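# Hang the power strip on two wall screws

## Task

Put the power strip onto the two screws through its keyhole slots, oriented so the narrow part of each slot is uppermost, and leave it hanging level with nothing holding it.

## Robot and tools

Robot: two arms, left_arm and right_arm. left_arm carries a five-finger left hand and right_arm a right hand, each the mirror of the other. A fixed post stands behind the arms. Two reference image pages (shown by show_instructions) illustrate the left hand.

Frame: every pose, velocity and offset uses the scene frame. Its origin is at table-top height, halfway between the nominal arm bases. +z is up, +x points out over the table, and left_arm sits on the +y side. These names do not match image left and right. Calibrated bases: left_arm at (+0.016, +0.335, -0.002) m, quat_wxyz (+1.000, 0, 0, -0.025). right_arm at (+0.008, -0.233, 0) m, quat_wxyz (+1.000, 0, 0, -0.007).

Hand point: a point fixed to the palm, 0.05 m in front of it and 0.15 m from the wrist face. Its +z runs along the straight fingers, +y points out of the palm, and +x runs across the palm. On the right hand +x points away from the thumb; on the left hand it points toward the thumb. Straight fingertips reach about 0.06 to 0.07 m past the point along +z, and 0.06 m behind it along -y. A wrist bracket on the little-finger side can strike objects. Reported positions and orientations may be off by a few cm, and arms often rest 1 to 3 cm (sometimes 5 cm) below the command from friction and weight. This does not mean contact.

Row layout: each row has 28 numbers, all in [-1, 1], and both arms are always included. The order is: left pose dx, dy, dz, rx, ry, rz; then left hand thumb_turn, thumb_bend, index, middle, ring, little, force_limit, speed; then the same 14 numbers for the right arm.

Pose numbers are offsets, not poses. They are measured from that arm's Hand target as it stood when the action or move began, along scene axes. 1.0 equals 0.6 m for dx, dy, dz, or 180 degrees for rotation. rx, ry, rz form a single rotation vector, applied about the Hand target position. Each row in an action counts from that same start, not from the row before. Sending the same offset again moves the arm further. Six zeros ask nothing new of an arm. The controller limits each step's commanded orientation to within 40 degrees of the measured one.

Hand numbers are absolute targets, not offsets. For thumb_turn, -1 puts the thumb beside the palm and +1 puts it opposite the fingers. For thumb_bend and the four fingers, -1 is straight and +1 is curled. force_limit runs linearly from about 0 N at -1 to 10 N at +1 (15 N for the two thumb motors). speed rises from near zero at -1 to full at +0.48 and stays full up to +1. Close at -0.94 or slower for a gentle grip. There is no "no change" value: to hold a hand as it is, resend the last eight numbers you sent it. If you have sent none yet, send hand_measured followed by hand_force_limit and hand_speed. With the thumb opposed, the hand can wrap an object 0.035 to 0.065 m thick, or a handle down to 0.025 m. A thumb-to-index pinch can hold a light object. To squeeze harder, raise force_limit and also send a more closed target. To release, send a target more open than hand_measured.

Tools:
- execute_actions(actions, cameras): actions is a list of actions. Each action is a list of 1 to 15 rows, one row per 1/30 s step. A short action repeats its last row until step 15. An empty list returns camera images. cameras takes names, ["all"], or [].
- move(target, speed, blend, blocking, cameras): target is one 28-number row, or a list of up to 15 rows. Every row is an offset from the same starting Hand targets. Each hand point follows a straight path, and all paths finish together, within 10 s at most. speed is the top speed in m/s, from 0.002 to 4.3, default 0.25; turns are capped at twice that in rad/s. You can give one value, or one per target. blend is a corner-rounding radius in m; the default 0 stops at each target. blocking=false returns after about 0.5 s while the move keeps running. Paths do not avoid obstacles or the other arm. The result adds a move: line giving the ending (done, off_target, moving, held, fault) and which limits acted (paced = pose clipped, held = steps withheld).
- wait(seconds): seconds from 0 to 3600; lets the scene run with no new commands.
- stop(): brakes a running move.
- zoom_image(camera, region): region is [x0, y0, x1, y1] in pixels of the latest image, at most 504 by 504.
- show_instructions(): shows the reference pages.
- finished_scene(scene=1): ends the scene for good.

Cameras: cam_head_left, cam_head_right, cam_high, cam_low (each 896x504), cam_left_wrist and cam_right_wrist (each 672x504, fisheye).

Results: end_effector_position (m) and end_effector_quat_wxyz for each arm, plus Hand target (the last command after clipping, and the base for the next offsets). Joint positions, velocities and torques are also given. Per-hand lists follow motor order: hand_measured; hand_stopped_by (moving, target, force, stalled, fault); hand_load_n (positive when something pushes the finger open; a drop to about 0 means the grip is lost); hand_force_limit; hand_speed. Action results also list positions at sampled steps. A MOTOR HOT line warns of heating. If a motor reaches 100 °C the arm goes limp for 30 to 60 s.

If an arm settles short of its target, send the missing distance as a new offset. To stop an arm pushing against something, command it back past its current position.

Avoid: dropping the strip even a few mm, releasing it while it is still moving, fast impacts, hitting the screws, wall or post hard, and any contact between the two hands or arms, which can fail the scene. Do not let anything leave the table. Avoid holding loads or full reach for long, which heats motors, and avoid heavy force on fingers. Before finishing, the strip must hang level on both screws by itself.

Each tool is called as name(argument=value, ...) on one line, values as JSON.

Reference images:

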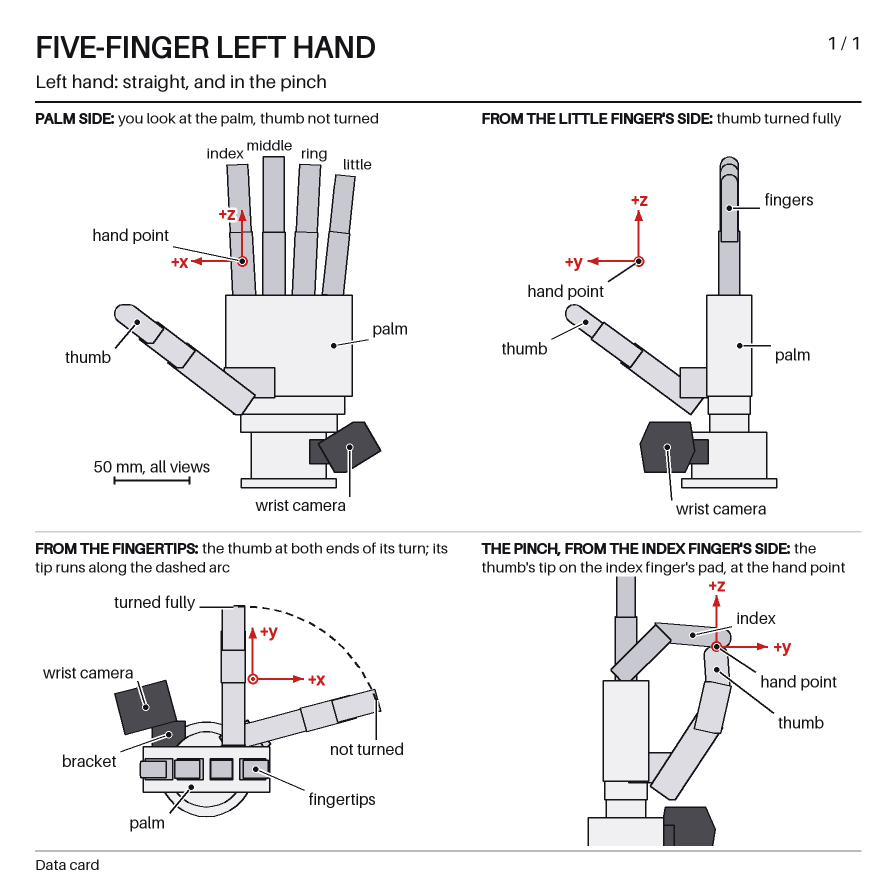

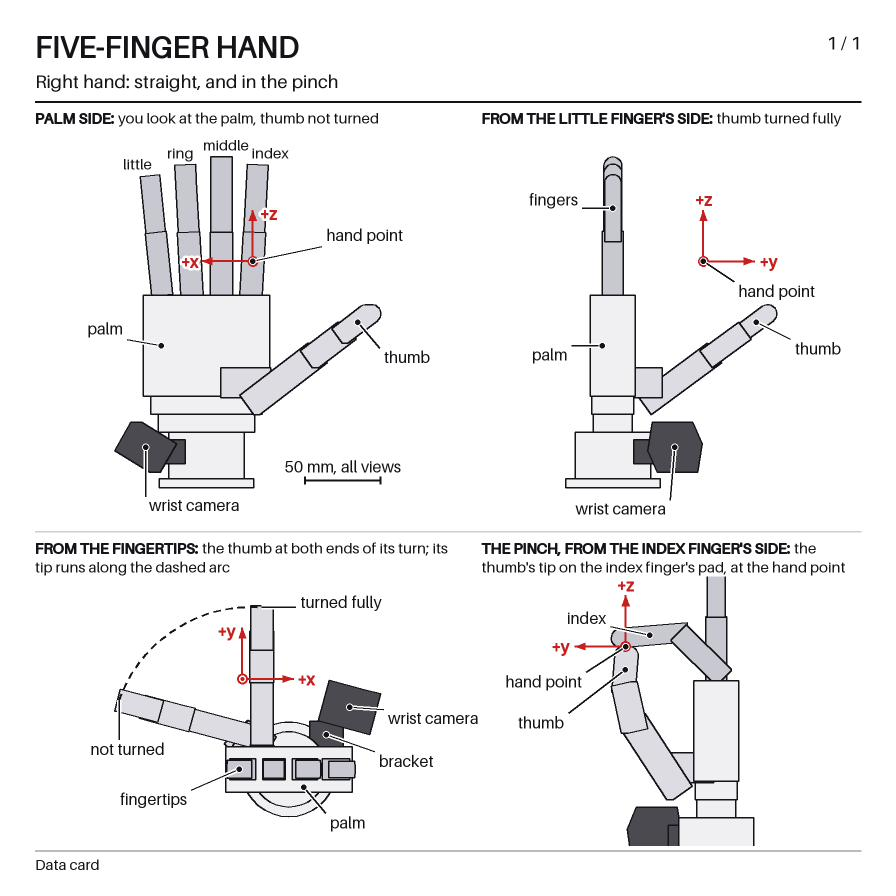

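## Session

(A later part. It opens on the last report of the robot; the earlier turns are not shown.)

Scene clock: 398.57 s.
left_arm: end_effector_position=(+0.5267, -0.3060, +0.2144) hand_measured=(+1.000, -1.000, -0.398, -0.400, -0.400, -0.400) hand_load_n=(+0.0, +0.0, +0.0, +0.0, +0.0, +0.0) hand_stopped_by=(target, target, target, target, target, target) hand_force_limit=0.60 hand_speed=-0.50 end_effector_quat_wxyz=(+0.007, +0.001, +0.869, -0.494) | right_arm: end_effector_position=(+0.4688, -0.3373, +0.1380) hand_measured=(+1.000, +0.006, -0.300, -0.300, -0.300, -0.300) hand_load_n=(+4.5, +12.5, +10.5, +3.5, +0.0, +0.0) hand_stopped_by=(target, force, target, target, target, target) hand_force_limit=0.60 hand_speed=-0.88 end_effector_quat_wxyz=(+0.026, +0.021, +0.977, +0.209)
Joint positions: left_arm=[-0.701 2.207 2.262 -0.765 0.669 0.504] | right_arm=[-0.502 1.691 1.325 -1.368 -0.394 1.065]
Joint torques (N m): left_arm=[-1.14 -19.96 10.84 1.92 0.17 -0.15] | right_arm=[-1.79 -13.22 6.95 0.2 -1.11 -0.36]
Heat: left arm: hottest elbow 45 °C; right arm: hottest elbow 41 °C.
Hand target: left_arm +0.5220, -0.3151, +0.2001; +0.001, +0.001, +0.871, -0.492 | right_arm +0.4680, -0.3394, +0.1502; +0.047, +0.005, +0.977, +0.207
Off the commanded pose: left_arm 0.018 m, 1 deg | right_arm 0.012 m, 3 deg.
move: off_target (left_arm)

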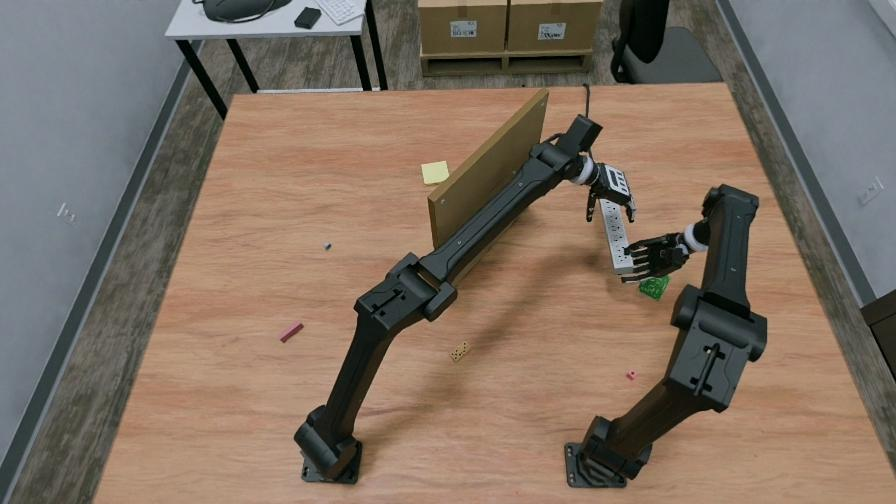

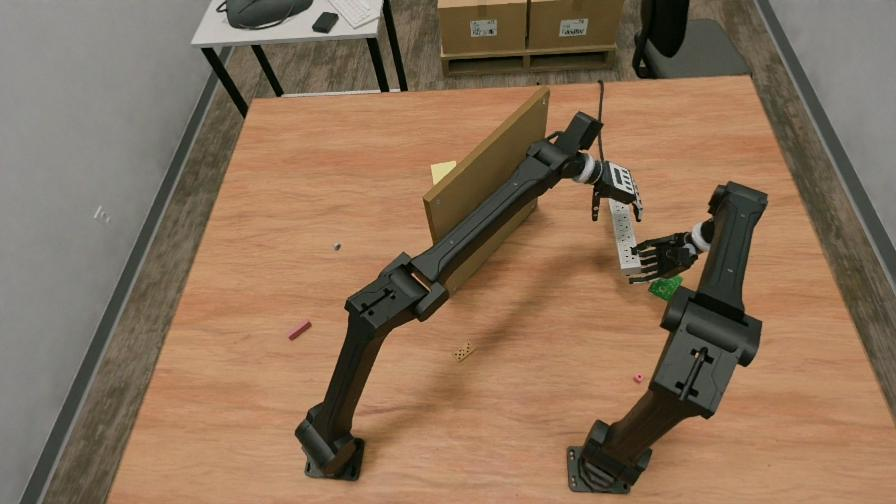

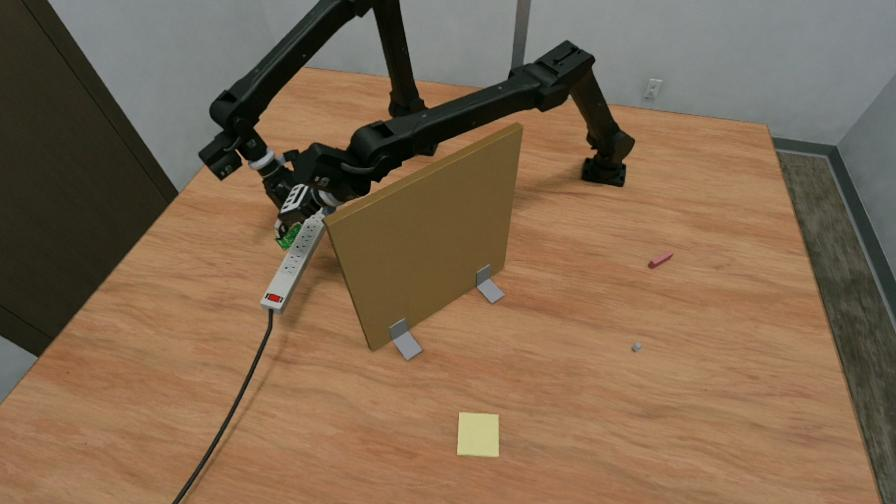

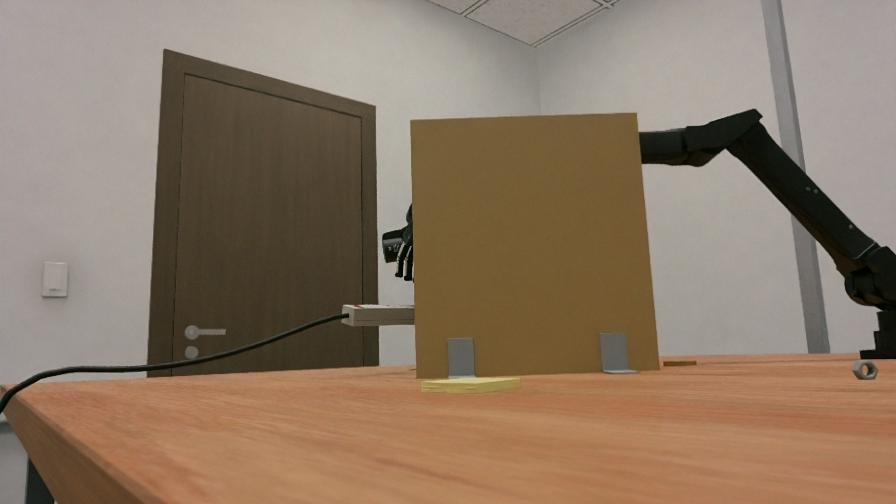

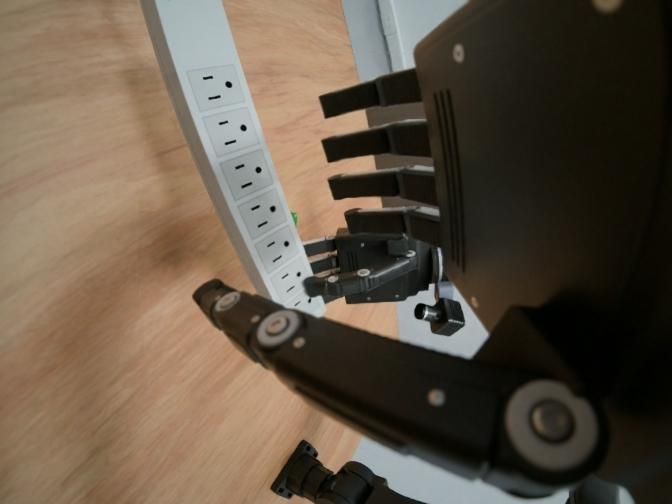

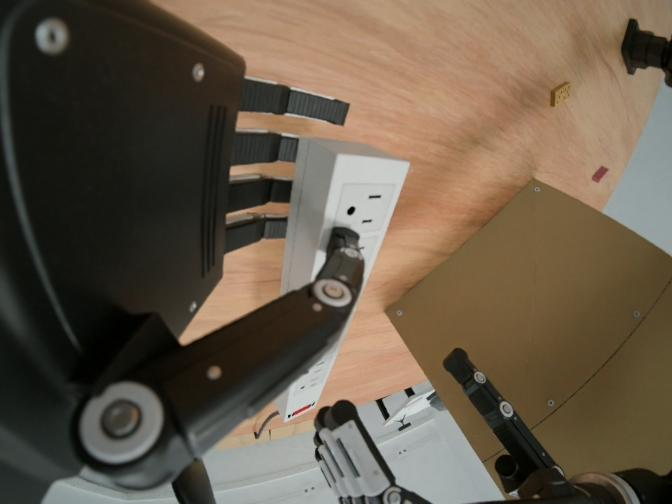

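move(target=[[0.042,-0.055,0,0,0,0,1,-1,-0.4,-0.4,-0.4,-0.4,0.6,-0.5, 0,0,0,0,0,0,1,0.52,-0.3,-0.3,-0.3,-0.3,0.6,-0.88],[0.042,-0.055,-0.04,0,0,0,1,-1,-0.4,-0.4,-0.4,-0.4,0.6,-0.5, 0,0,0,0,0,0,1,0.52,-0.3,-0.3,-0.3,-0.3,0.6,-0.88]], speed=0.06, cameras=["cam_head_left","cam_head_right","cam_high","cam_low","cam_left_wrist","cam_right_wrist"])

zoom_image(camera="cam_low", region=[320, 240, 440, 360])

zoom_image(camera="cam_head_left", region=[550, 140, 700, 290])

Scene clock: 404.83 s.
left_arm: end_effector_position=(+0.5545, -0.3380, +0.1874) hand_measured=(+1.000, -1.000, -0.398, -0.400, -0.400, -0.400) hand_load_n=(+0.0, +0.0, +0.0, +0.0, -0.5, +0.0) hand_stopped_by=(target, target, target, target, target, target) hand_force_limit=0.60 hand_speed=-0.50 end_effector_quat_wxyz=(+0.005, -0.004, +0.870, -0.493) | right_arm: end_effector_position=(+0.4688, -0.3373, +0.1380) hand_measured=(+1.000, +0.006, -0.300, -0.300, -0.300, -0.300) hand_load_n=(+4.5, +12.5, +10.5, +3.5, +0.0, +0.0) hand_stopped_by=(target, force, target, target, target, target) hand_force_limit=0.60 hand_speed=-0.88 end_effector_quat_wxyz=(+0.026, +0.021, +0.977, +0.209)
Joint positions: left_arm=[-0.707 2.401 2.54 -0.849 0.661 0.492] | right_arm=[-0.502 1.691 1.325 -1.368 -0.394 1.065]
Joint torques (N m): left_arm=[-1.32 -21.66 10.69 1.84 0.25 -0.1] | right_arm=[-1.85 -13.16 6.95 0.18 -1.12 -0.35]
Heat: left arm: hottest elbow 46 °C; right arm: hottest elbow 40 °C.
Hand target: left_arm +0.5472, -0.3481, +0.1761; +0.001, +0.001, +0.871, -0.492 | right_arm +0.4680, -0.3394, +0.1502; +0.047, +0.005, +0.977, +0.207
Off the commanded pose: left_arm 0.017 m, 1 deg | right_arm 0.012 m, 3 deg.
move: off_target (left_arm)

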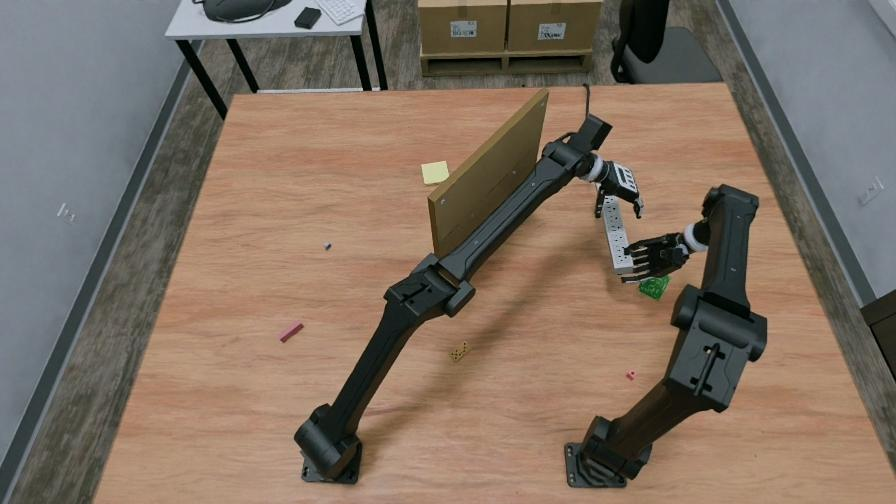

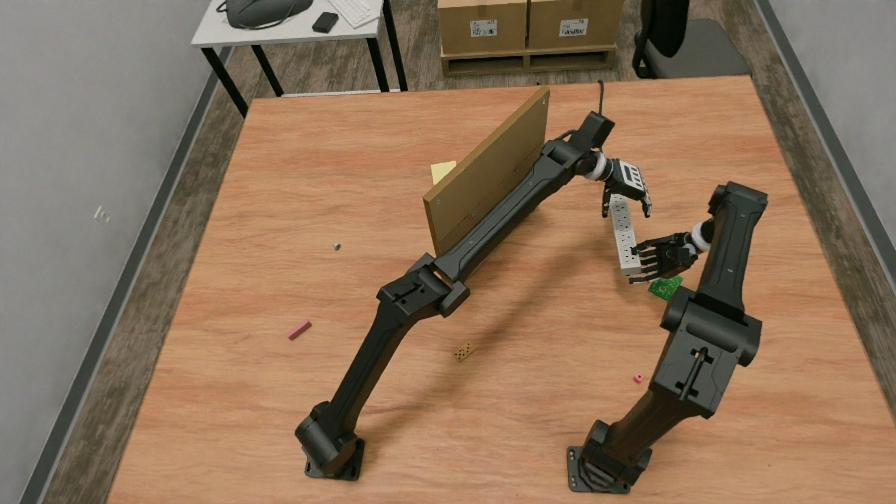

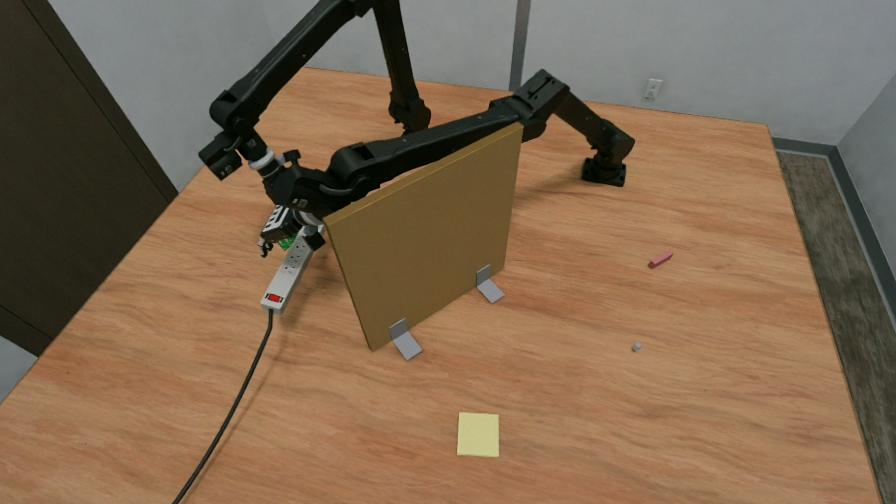

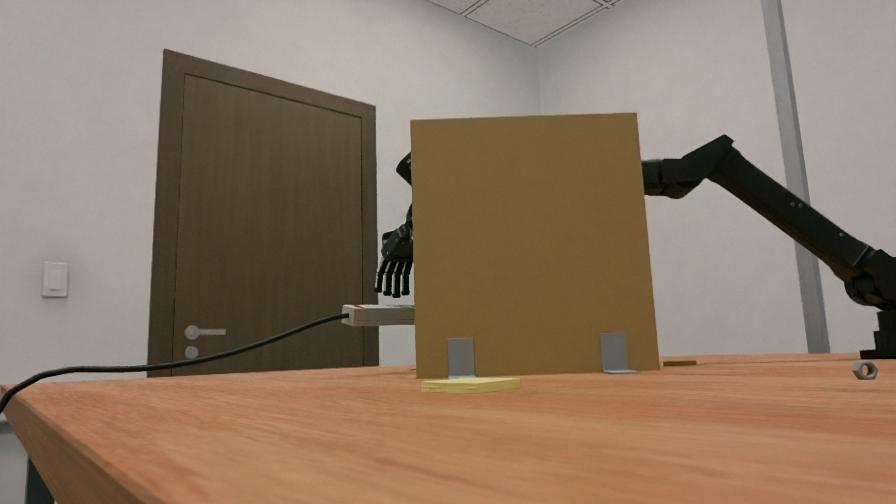

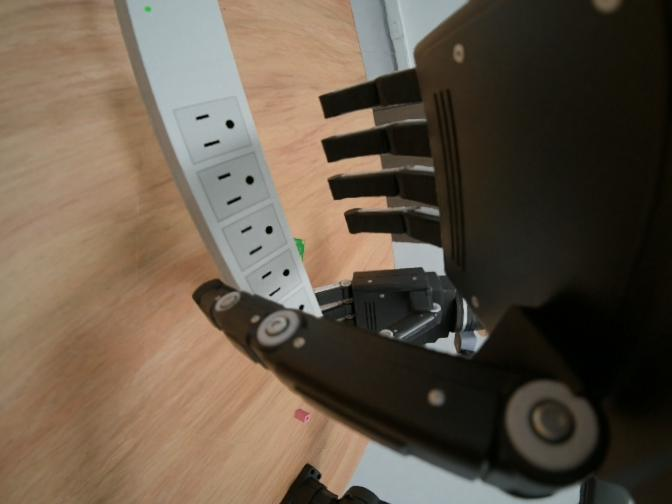

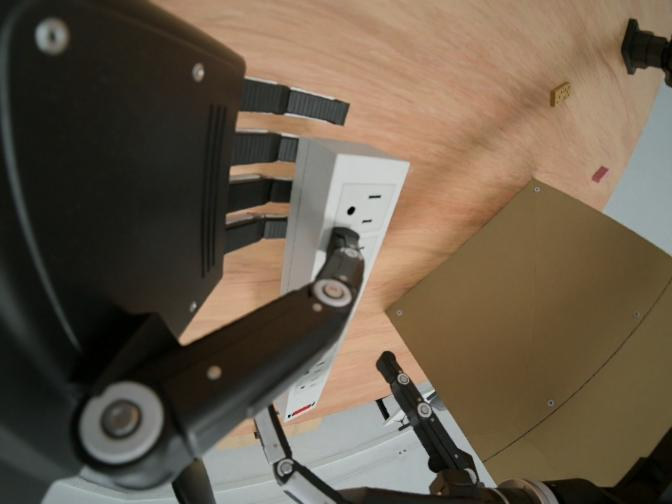

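Scaled by 4.200 from the camera's image (finer frame: 1280x720).

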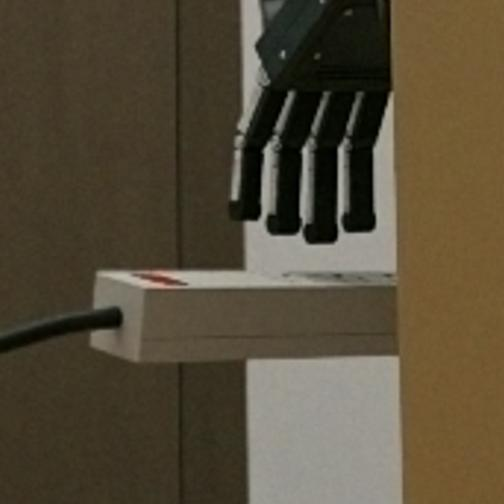

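Scaled by 3.360 from the camera's image (finer frame: 1280x720).

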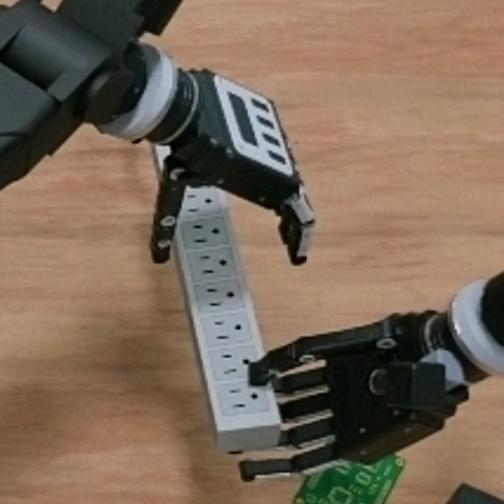

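move(target=[[-0.006,0.02,0,0,0,0,1,-1,-0.4,-0.4,-0.4,-0.4,0.6,-0.5, 0,0,0,0,0,0,1,0.52,-0.3,-0.3,-0.3,-0.3,0.6,-0.88],[-0.006,0.02,-0.05,0,0,0,1,-1,-0.4,-0.4,-0.4,-0.4,0.6,-0.5, 0,0,0,0,0,0,1,0.52,-0.3,-0.3,-0.3,-0.3,0.6,-0.88]], speed=0.05, cameras=["cam_head_left","cam_low","cam_left_wrist"])

zoom_image(camera="cam_low", region=[320, 240, 440, 360])

zoom_image(camera="cam_head_left", region=[580, 170, 660, 250])

Scene clock: 408.60 s.
left_arm: end_effector_position=(+0.5471, -0.3317, +0.1439) hand_measured=(+1.000, -1.000, -0.398, -0.400, -0.400, -0.400) hand_load_n=(+0.0, +0.0, +0.0, +0.0, +0.0, +0.0) hand_stopped_by=(target, target, target, target, target, target) hand_force_limit=0.60 hand_speed=-0.50 end_effector_quat_wxyz=(-0.002, -0.006, +0.873, -0.488) | right_arm: end_effector_position=(+0.4688, -0.3373, +0.1380) hand_measured=(+1.000, +0.006, -0.300, -0.300, -0.300, -0.300) hand_load_n=(+4.5, +12.5, +10.5, +4.0, +0.0, +0.0) hand_stopped_by=(target, force, target, target, target, target) hand_force_limit=0.60 hand_speed=-0.88 end_effector_quat_wxyz=(+0.026, +0.021, +0.977, +0.209)
Joint positions: left_arm=[-0.707 2.357 2.351 -0.722 0.664 0.492] | right_arm=[-0.502 1.691 1.325 -1.368 -0.394 1.065]
Joint torques (N m): left_arm=[-0.97 -22.89 10.33 1.81 0.35 -0.02] | right_arm=[-1.85 -13.33 6.94 0.17 -1.11 -0.34]
Heat: left arm: hottest elbow 46 °C; right arm: hottest elbow 40 °C.
Hand target: left_arm +0.5436, -0.3361, +0.1461; +0.001, +0.001, +0.871, -0.492 | right_arm +0.4680, -0.3394, +0.1502; +0.047, +0.005, +0.977, +0.207
Off the commanded pose: left_arm 0.006 m, 1 deg | right_arm 0.012 m, 3 deg.
move: done

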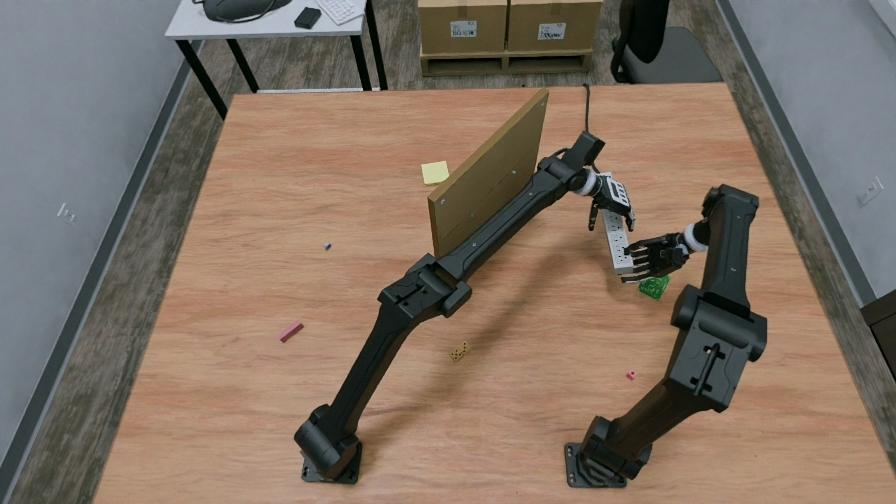

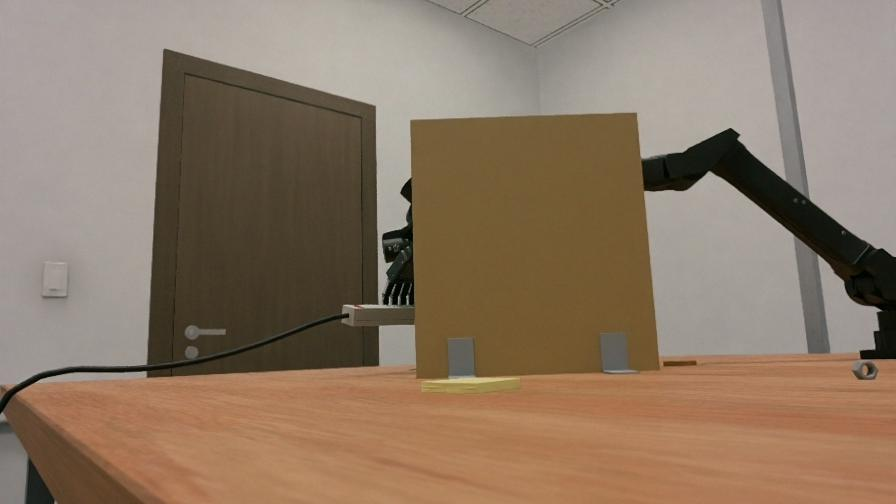

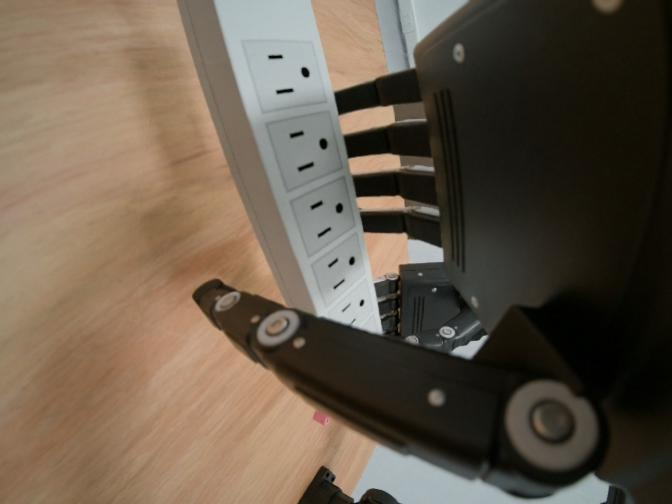

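Scaled by 4.200 from the camera's image (finer frame: 1280x720).

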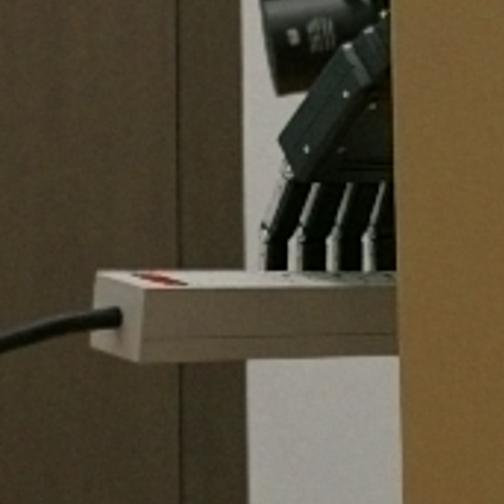

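Scaled by 6.300 from the camera's image (finer frame: 1280x720).

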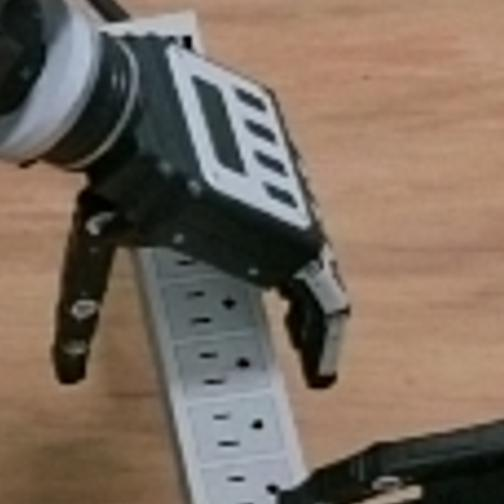

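move(target=[[0,0.006,-0.032,0,0,0,1,-1,-0.4,-0.4,-0.4,-0.4,0.6,-0.5, 0,0,0,0,0,0,1,0.52,-0.3,-0.3,-0.3,-0.3,0.6,-0.88]], speed=0.04, cameras=["cam_head_left","cam_low","cam_left_wrist","cam_right_wrist"])

zoom_image(camera="cam_low", region=[320, 240, 440, 360])

zoom_image(camera="cam_head_left", region=[580, 170, 660, 250])

Scene clock: 410.27 s.
left_arm: end_effector_position=(+0.5448, -0.3299, +0.1226) hand_measured=(+1.000, -1.000, -0.398, -0.400, -0.400, -0.400) hand_load_n=(+0.0, +0.0, +0.0, +0.0, +0.0, +0.0) hand_stopped_by=(target, target, target, target, target, target) hand_force_limit=0.60 hand_speed=-0.50 end_effector_quat_wxyz=(-0.004, -0.007, +0.873, -0.487) | right_arm: end_effector_position=(+0.4688, -0.3373, +0.1380) hand_measured=(+1.000, +0.006, -0.300, -0.300, -0.300, -0.300) hand_load_n=(+4.5, +12.5, +10.5, +3.5, +0.0, +0.0) hand_stopped_by=(target, force, target, target, target, target) hand_force_limit=0.60 hand_speed=-0.88 end_effector_quat_wxyz=(+0.026, +0.021, +0.977, +0.209)
Joint positions: left_arm=[-0.707 2.352 2.288 -0.668 0.667 0.492] | right_arm=[-0.502 1.691 1.325 -1.368 -0.394 1.065]
Joint torques (N m): left_arm=[-0.32 -23.59 10.32 1.89 0.36 0.02] | right_arm=[-1.85 -13.22 6.98 0.17 -1.11 -0.34]
Heat: left arm: hottest elbow 46 °C; right arm: hottest elbow 40 °C.
Hand target: left_arm +0.5435, -0.3325, +0.1270; +0.001, +0.001, +0.871, -0.492 | right_arm +0.4680, -0.3394, +0.1502; +0.047, +0.005, +0.977, +0.207
Off the commanded pose: left_arm 0.005 m, 1 deg | right_arm 0.012 m, 3 deg.
move: done

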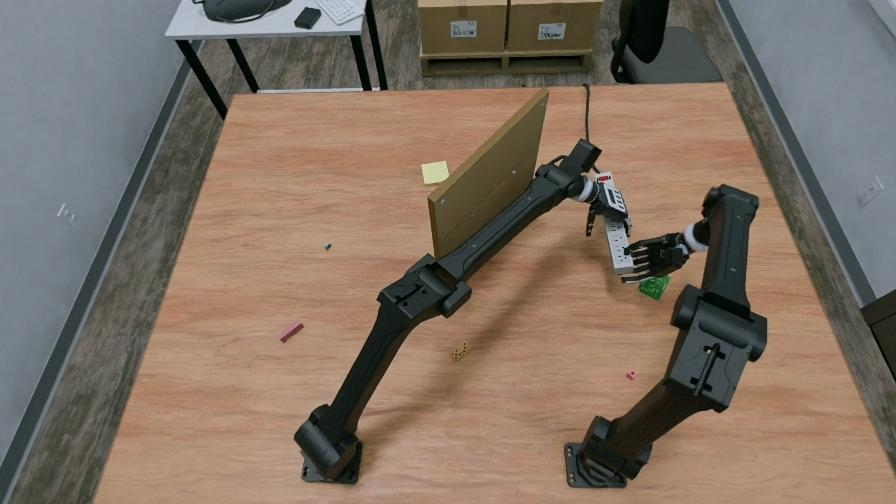

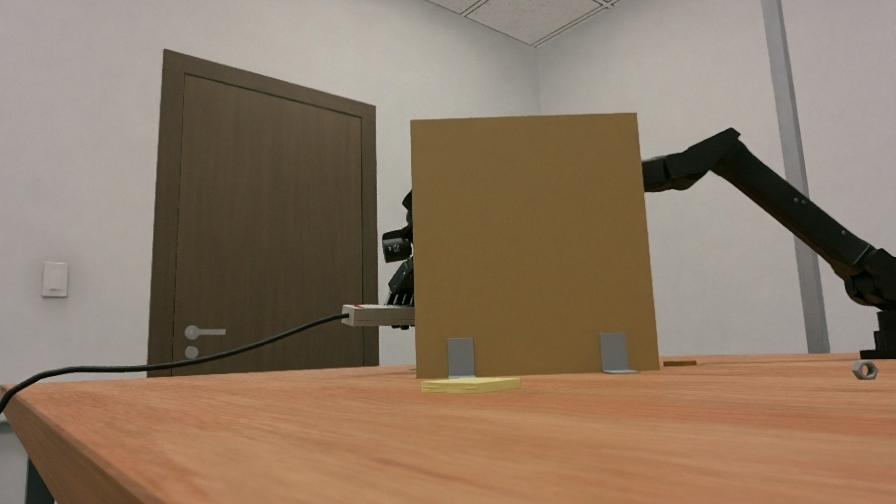

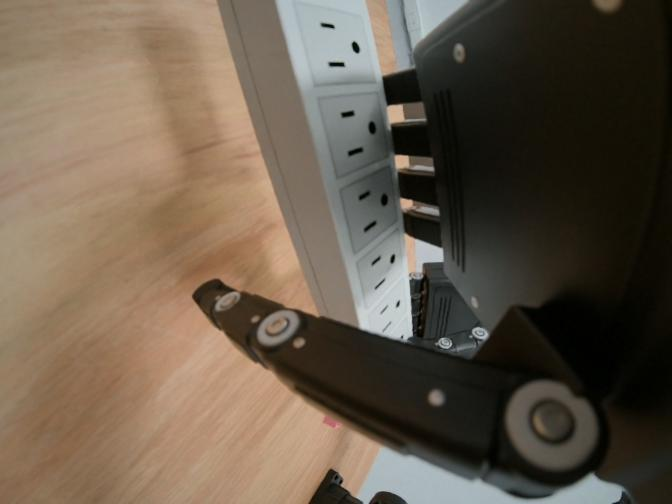

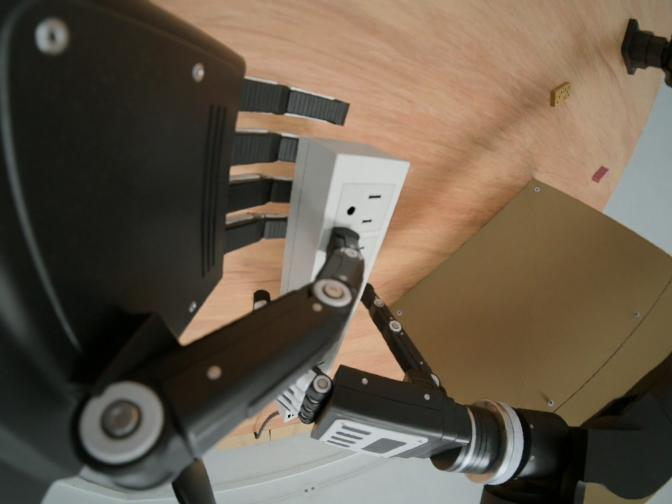

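Scaled by 4.200 from the camera's image (finer frame: 1280x720).

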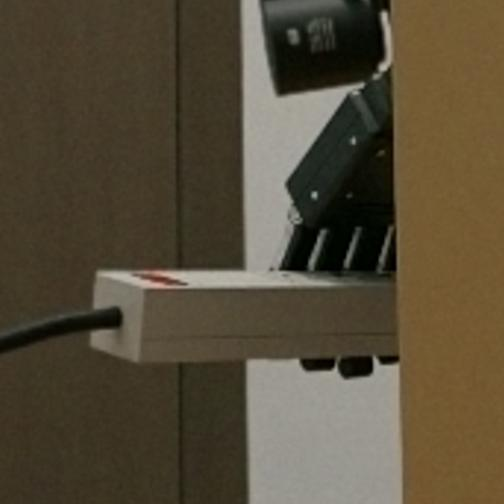

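Scaled by 6.300 from the camera's image (finer frame: 1280x720).

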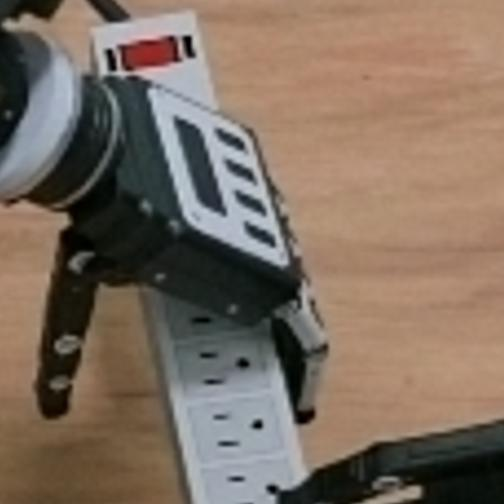

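move(target=[[0,0.0,0.028,0,0,0,1,-1,-0.4,-0.4,-0.4,-0.4,0.6,-0.5, 0,0,0,0,0,0,1,0.52,-0.3,-0.3,-0.3,-0.3,0.6,-0.88]], speed=0.04, cameras=["cam_low","cam_left_wrist"])

zoom_image(camera="cam_low", region=[320, 240, 440, 360])

Scene clock: 411.70 s.
left_arm: end_effector_position=(+0.5428, -0.3281, +0.1256) hand_measured=(+1.000, -1.000, -0.398, -0.400, -0.400, -0.400) hand_load_n=(+0.0, +0.0, +0.0, +0.0, +0.0, +0.0) hand_stopped_by=(target, target, target, target, target, target) hand_force_limit=0.60 hand_speed=-0.50 end_effector_quat_wxyz=(-0.007, -0.008, +0.875, -0.485) | right_arm: end_effector_position=(+0.4688, -0.3373, +0.1380) hand_measured=(+1.000, +0.006, -0.300, -0.300, -0.300, -0.300) hand_load_n=(+4.5, +12.5, +10.5, +3.5, +0.0, +0.0) hand_stopped_by=(target, force, target, target, target, target) hand_force_limit=0.60 hand_speed=-0.88 end_effector_quat_wxyz=(+0.026, +0.021, +0.977, +0.209)
Joint positions: left_arm=[-0.707 2.347 2.288 -0.682 0.667 0.492] | right_arm=[-0.502 1.691 1.325 -1.368 -0.394 1.065]
Joint torques (N m): left_arm=[-0.91 -23.53 13.2 0.88 0.38 0.01] | right_arm=[-1.79 -13.27 6.94 0.2 -1.1 -0.36]
Heat: left arm: hottest elbow 46 °C; right arm: hottest elbow 40 °C.
Hand target: left_arm +0.5435, -0.3325, +0.1437; +0.001, +0.001, +0.871, -0.492 | right_arm +0.4680, -0.3394, +0.1502; +0.047, +0.005, +0.977, +0.207
Off the commanded pose: left_arm 0.019 m, 2 deg | right_arm 0.012 m, 3 deg.
move: off_target (left_arm)

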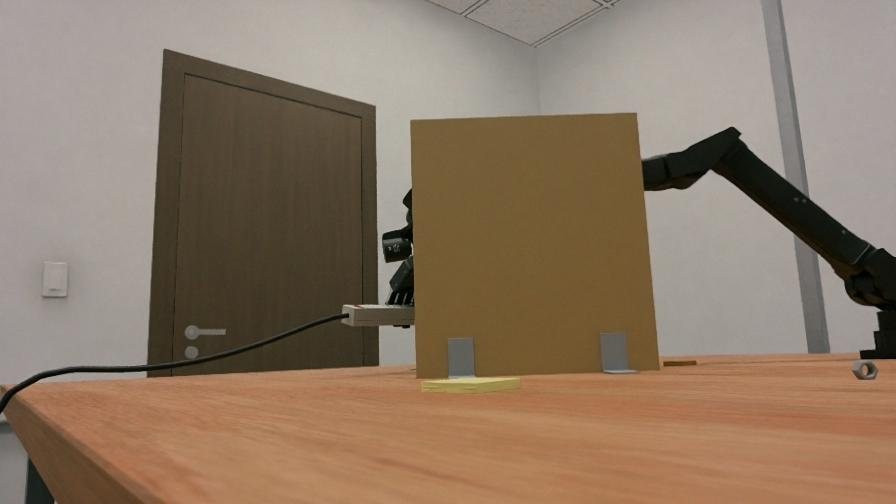

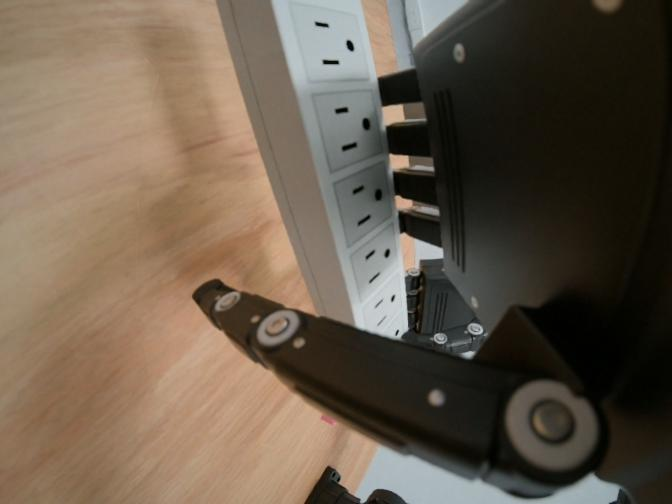

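Scaled by 4.200 from the camera's image (finer frame: 1280x720).

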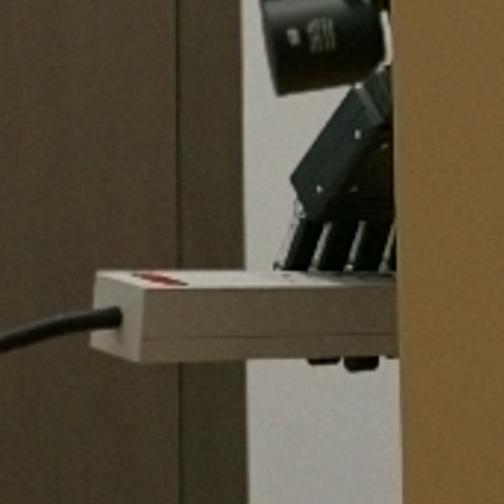

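move(target=[[0,0.0,0.013,0,0,0,1,-1,-0.4,-0.4,-0.4,-0.4,0.6,-0.5, 0,0,0,0,0,0,1,0.52,-0.3,-0.3,-0.3,-0.3,0.6,-0.88]], speed=0.04, cameras=["cam_low","cam_left_wrist"])

zoom_image(camera="cam_low", region=[320, 240, 440, 360])

Scene clock: 412.70 s.
left_arm: end_effector_position=(+0.5403, -0.3257, +0.1257) hand_measured=(+1.000, -1.000, -0.398, -0.400, -0.400, -0.400) hand_load_n=(+0.0, +0.0, +0.0, +0.5, +0.0, +0.0) hand_stopped_by=(target, target, target, target, target, target) hand_force_limit=0.60 hand_speed=-0.50 end_effector_quat_wxyz=(-0.011, -0.011, +0.877, -0.480) | right_arm: end_effector_position=(+0.4688, -0.3373, +0.1380) hand_measured=(+1.000, +0.006, -0.300, -0.300, -0.300, -0.300) hand_load_n=(+4.0, +12.5, +10.5, +4.0, +0.0, +0.0) hand_stopped_by=(target, force, target, target, target, target) hand_force_limit=0.60 hand_speed=-0.88 end_effector_quat_wxyz=(+0.026, +0.020, +0.977, +0.210)
Joint positions: left_arm=[-0.707 2.344 2.288 -0.699 0.667 0.492] | right_arm=[-0.502 1.691 1.325 -1.368 -0.395 1.064]
Joint torques (N m): left_arm=[-0.38 -22.59 14.49 0.75 0.36 0] | right_arm=[-1.9 -13.22 6.99 0.17 -1.09 -0.34]
Heat: left arm: hottest elbow 46 °C; right arm: hottest elbow 40 °C.
Hand target: left_arm +0.5435, -0.3325, +0.1515; +0.001, +0.001, +0.871, -0.492 | right_arm +0.4680, -0.3394, +0.1502; +0.047, +0.005, +0.977, +0.207
Off the commanded pose: left_arm 0.027 m, 2 deg | right_arm 0.012 m, 3 deg.
move: off_target (left_arm)

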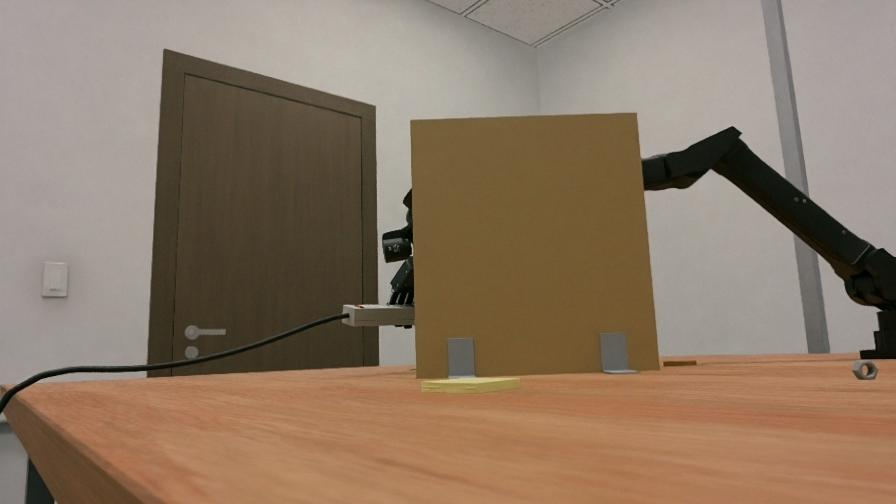

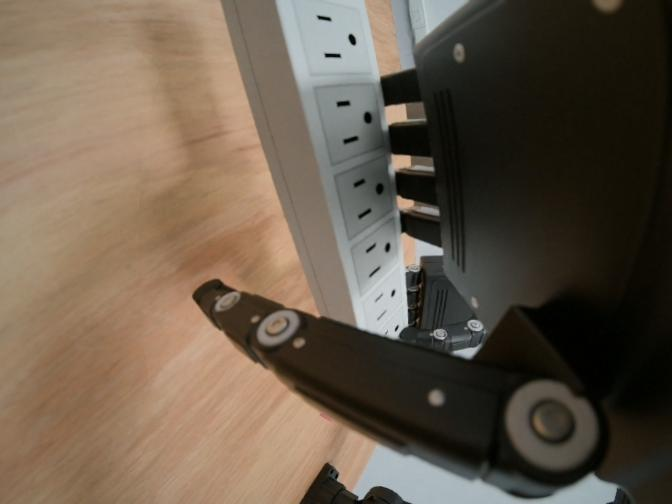

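Scaled by 4.200 from the camera's image (finer frame: 1280x720).

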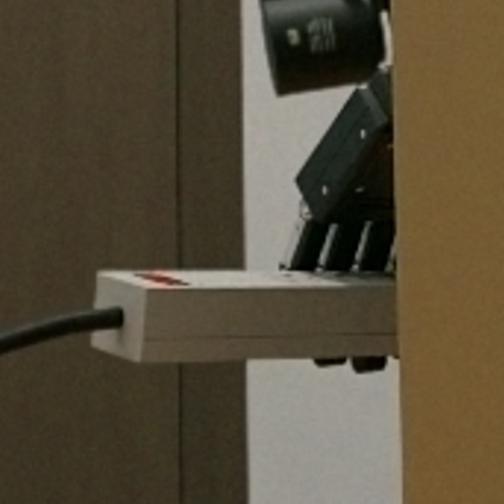

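move(target=[[0,0.0,0.02,0,0,0,1,-1,-0.4,-0.4,-0.4,-0.4,0.6,-0.5, 0,0,0,0,0,0,1,0.52,-0.3,-0.3,-0.3,-0.3,0.6,-0.88]], speed=0.04, cameras=["cam_low","cam_left_wrist"])

zoom_image(camera="cam_low", region=[320, 240, 440, 360])

Scene clock: 414.03 s.
left_arm: end_effector_position=(+0.5387, -0.3242, +0.1349) hand_measured=(+1.000, -1.000, -0.398, -0.400, -0.400, -0.400) hand_load_n=(+0.0, +0.0, +0.0, +0.0, +0.0, +0.0) hand_stopped_by=(target, target, target, target, target, target) hand_force_limit=0.60 hand_speed=-0.50 end_effector_quat_wxyz=(-0.013, -0.012, +0.878, -0.478) | right_arm: end_effector_position=(+0.4688, -0.3372, +0.1381) hand_measured=(+1.000, +0.006, -0.300, -0.300, -0.300, -0.300) hand_load_n=(+4.5, +12.5, +10.5, +4.0, +0.0, +0.0) hand_stopped_by=(target, force, target, target, target, target) hand_force_limit=0.60 hand_speed=-0.88 end_effector_quat_wxyz=(+0.026, +0.020, +0.977, +0.210)
Joint positions: left_arm=[-0.707 2.339 2.306 -0.728 0.667 0.492] | right_arm=[-0.502 1.691 1.325 -1.368 -0.395 1.064]
Joint torques (N m): left_arm=[-0.44 -23.06 15.45 0.77 0.39 -0.01] | right_arm=[-1.85 -13.27 6.98 0.16 -1.08 -0.33]
Heat: left arm: hottest elbow 46 °C; right arm: hottest elbow 40 °C.
Hand target: left_arm +0.5435, -0.3325, +0.1638; +0.001, +0.001, +0.870, -0.492 | right_arm +0.4680, -0.3394, +0.1502; +0.047, +0.005, +0.977, +0.207
Off the commanded pose: left_arm 0.030 m, 3 deg | right_arm 0.012 m, 3 deg.
move: off_target (left_arm)

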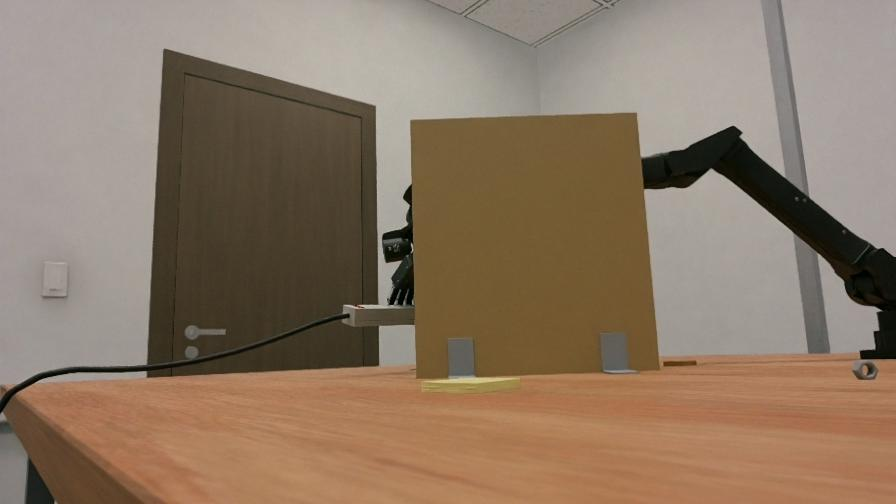

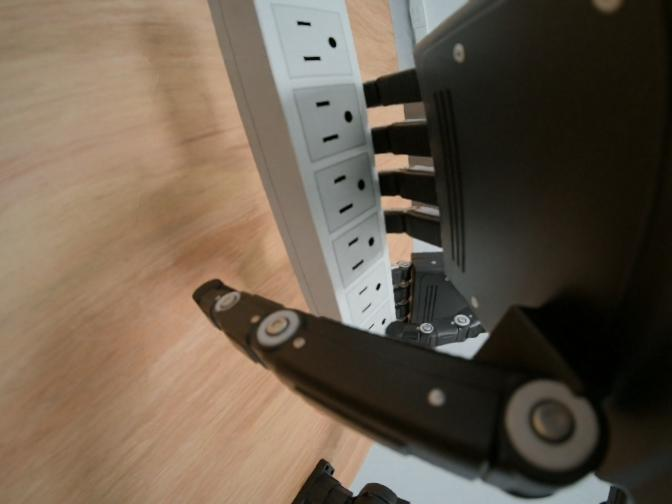

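Scaled by 4.200 from the camera's image (finer frame: 1280x720).

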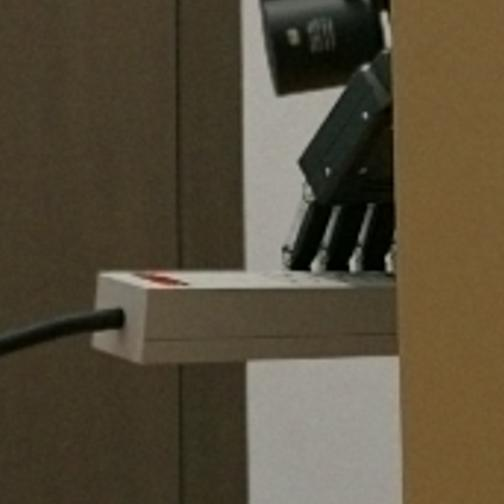

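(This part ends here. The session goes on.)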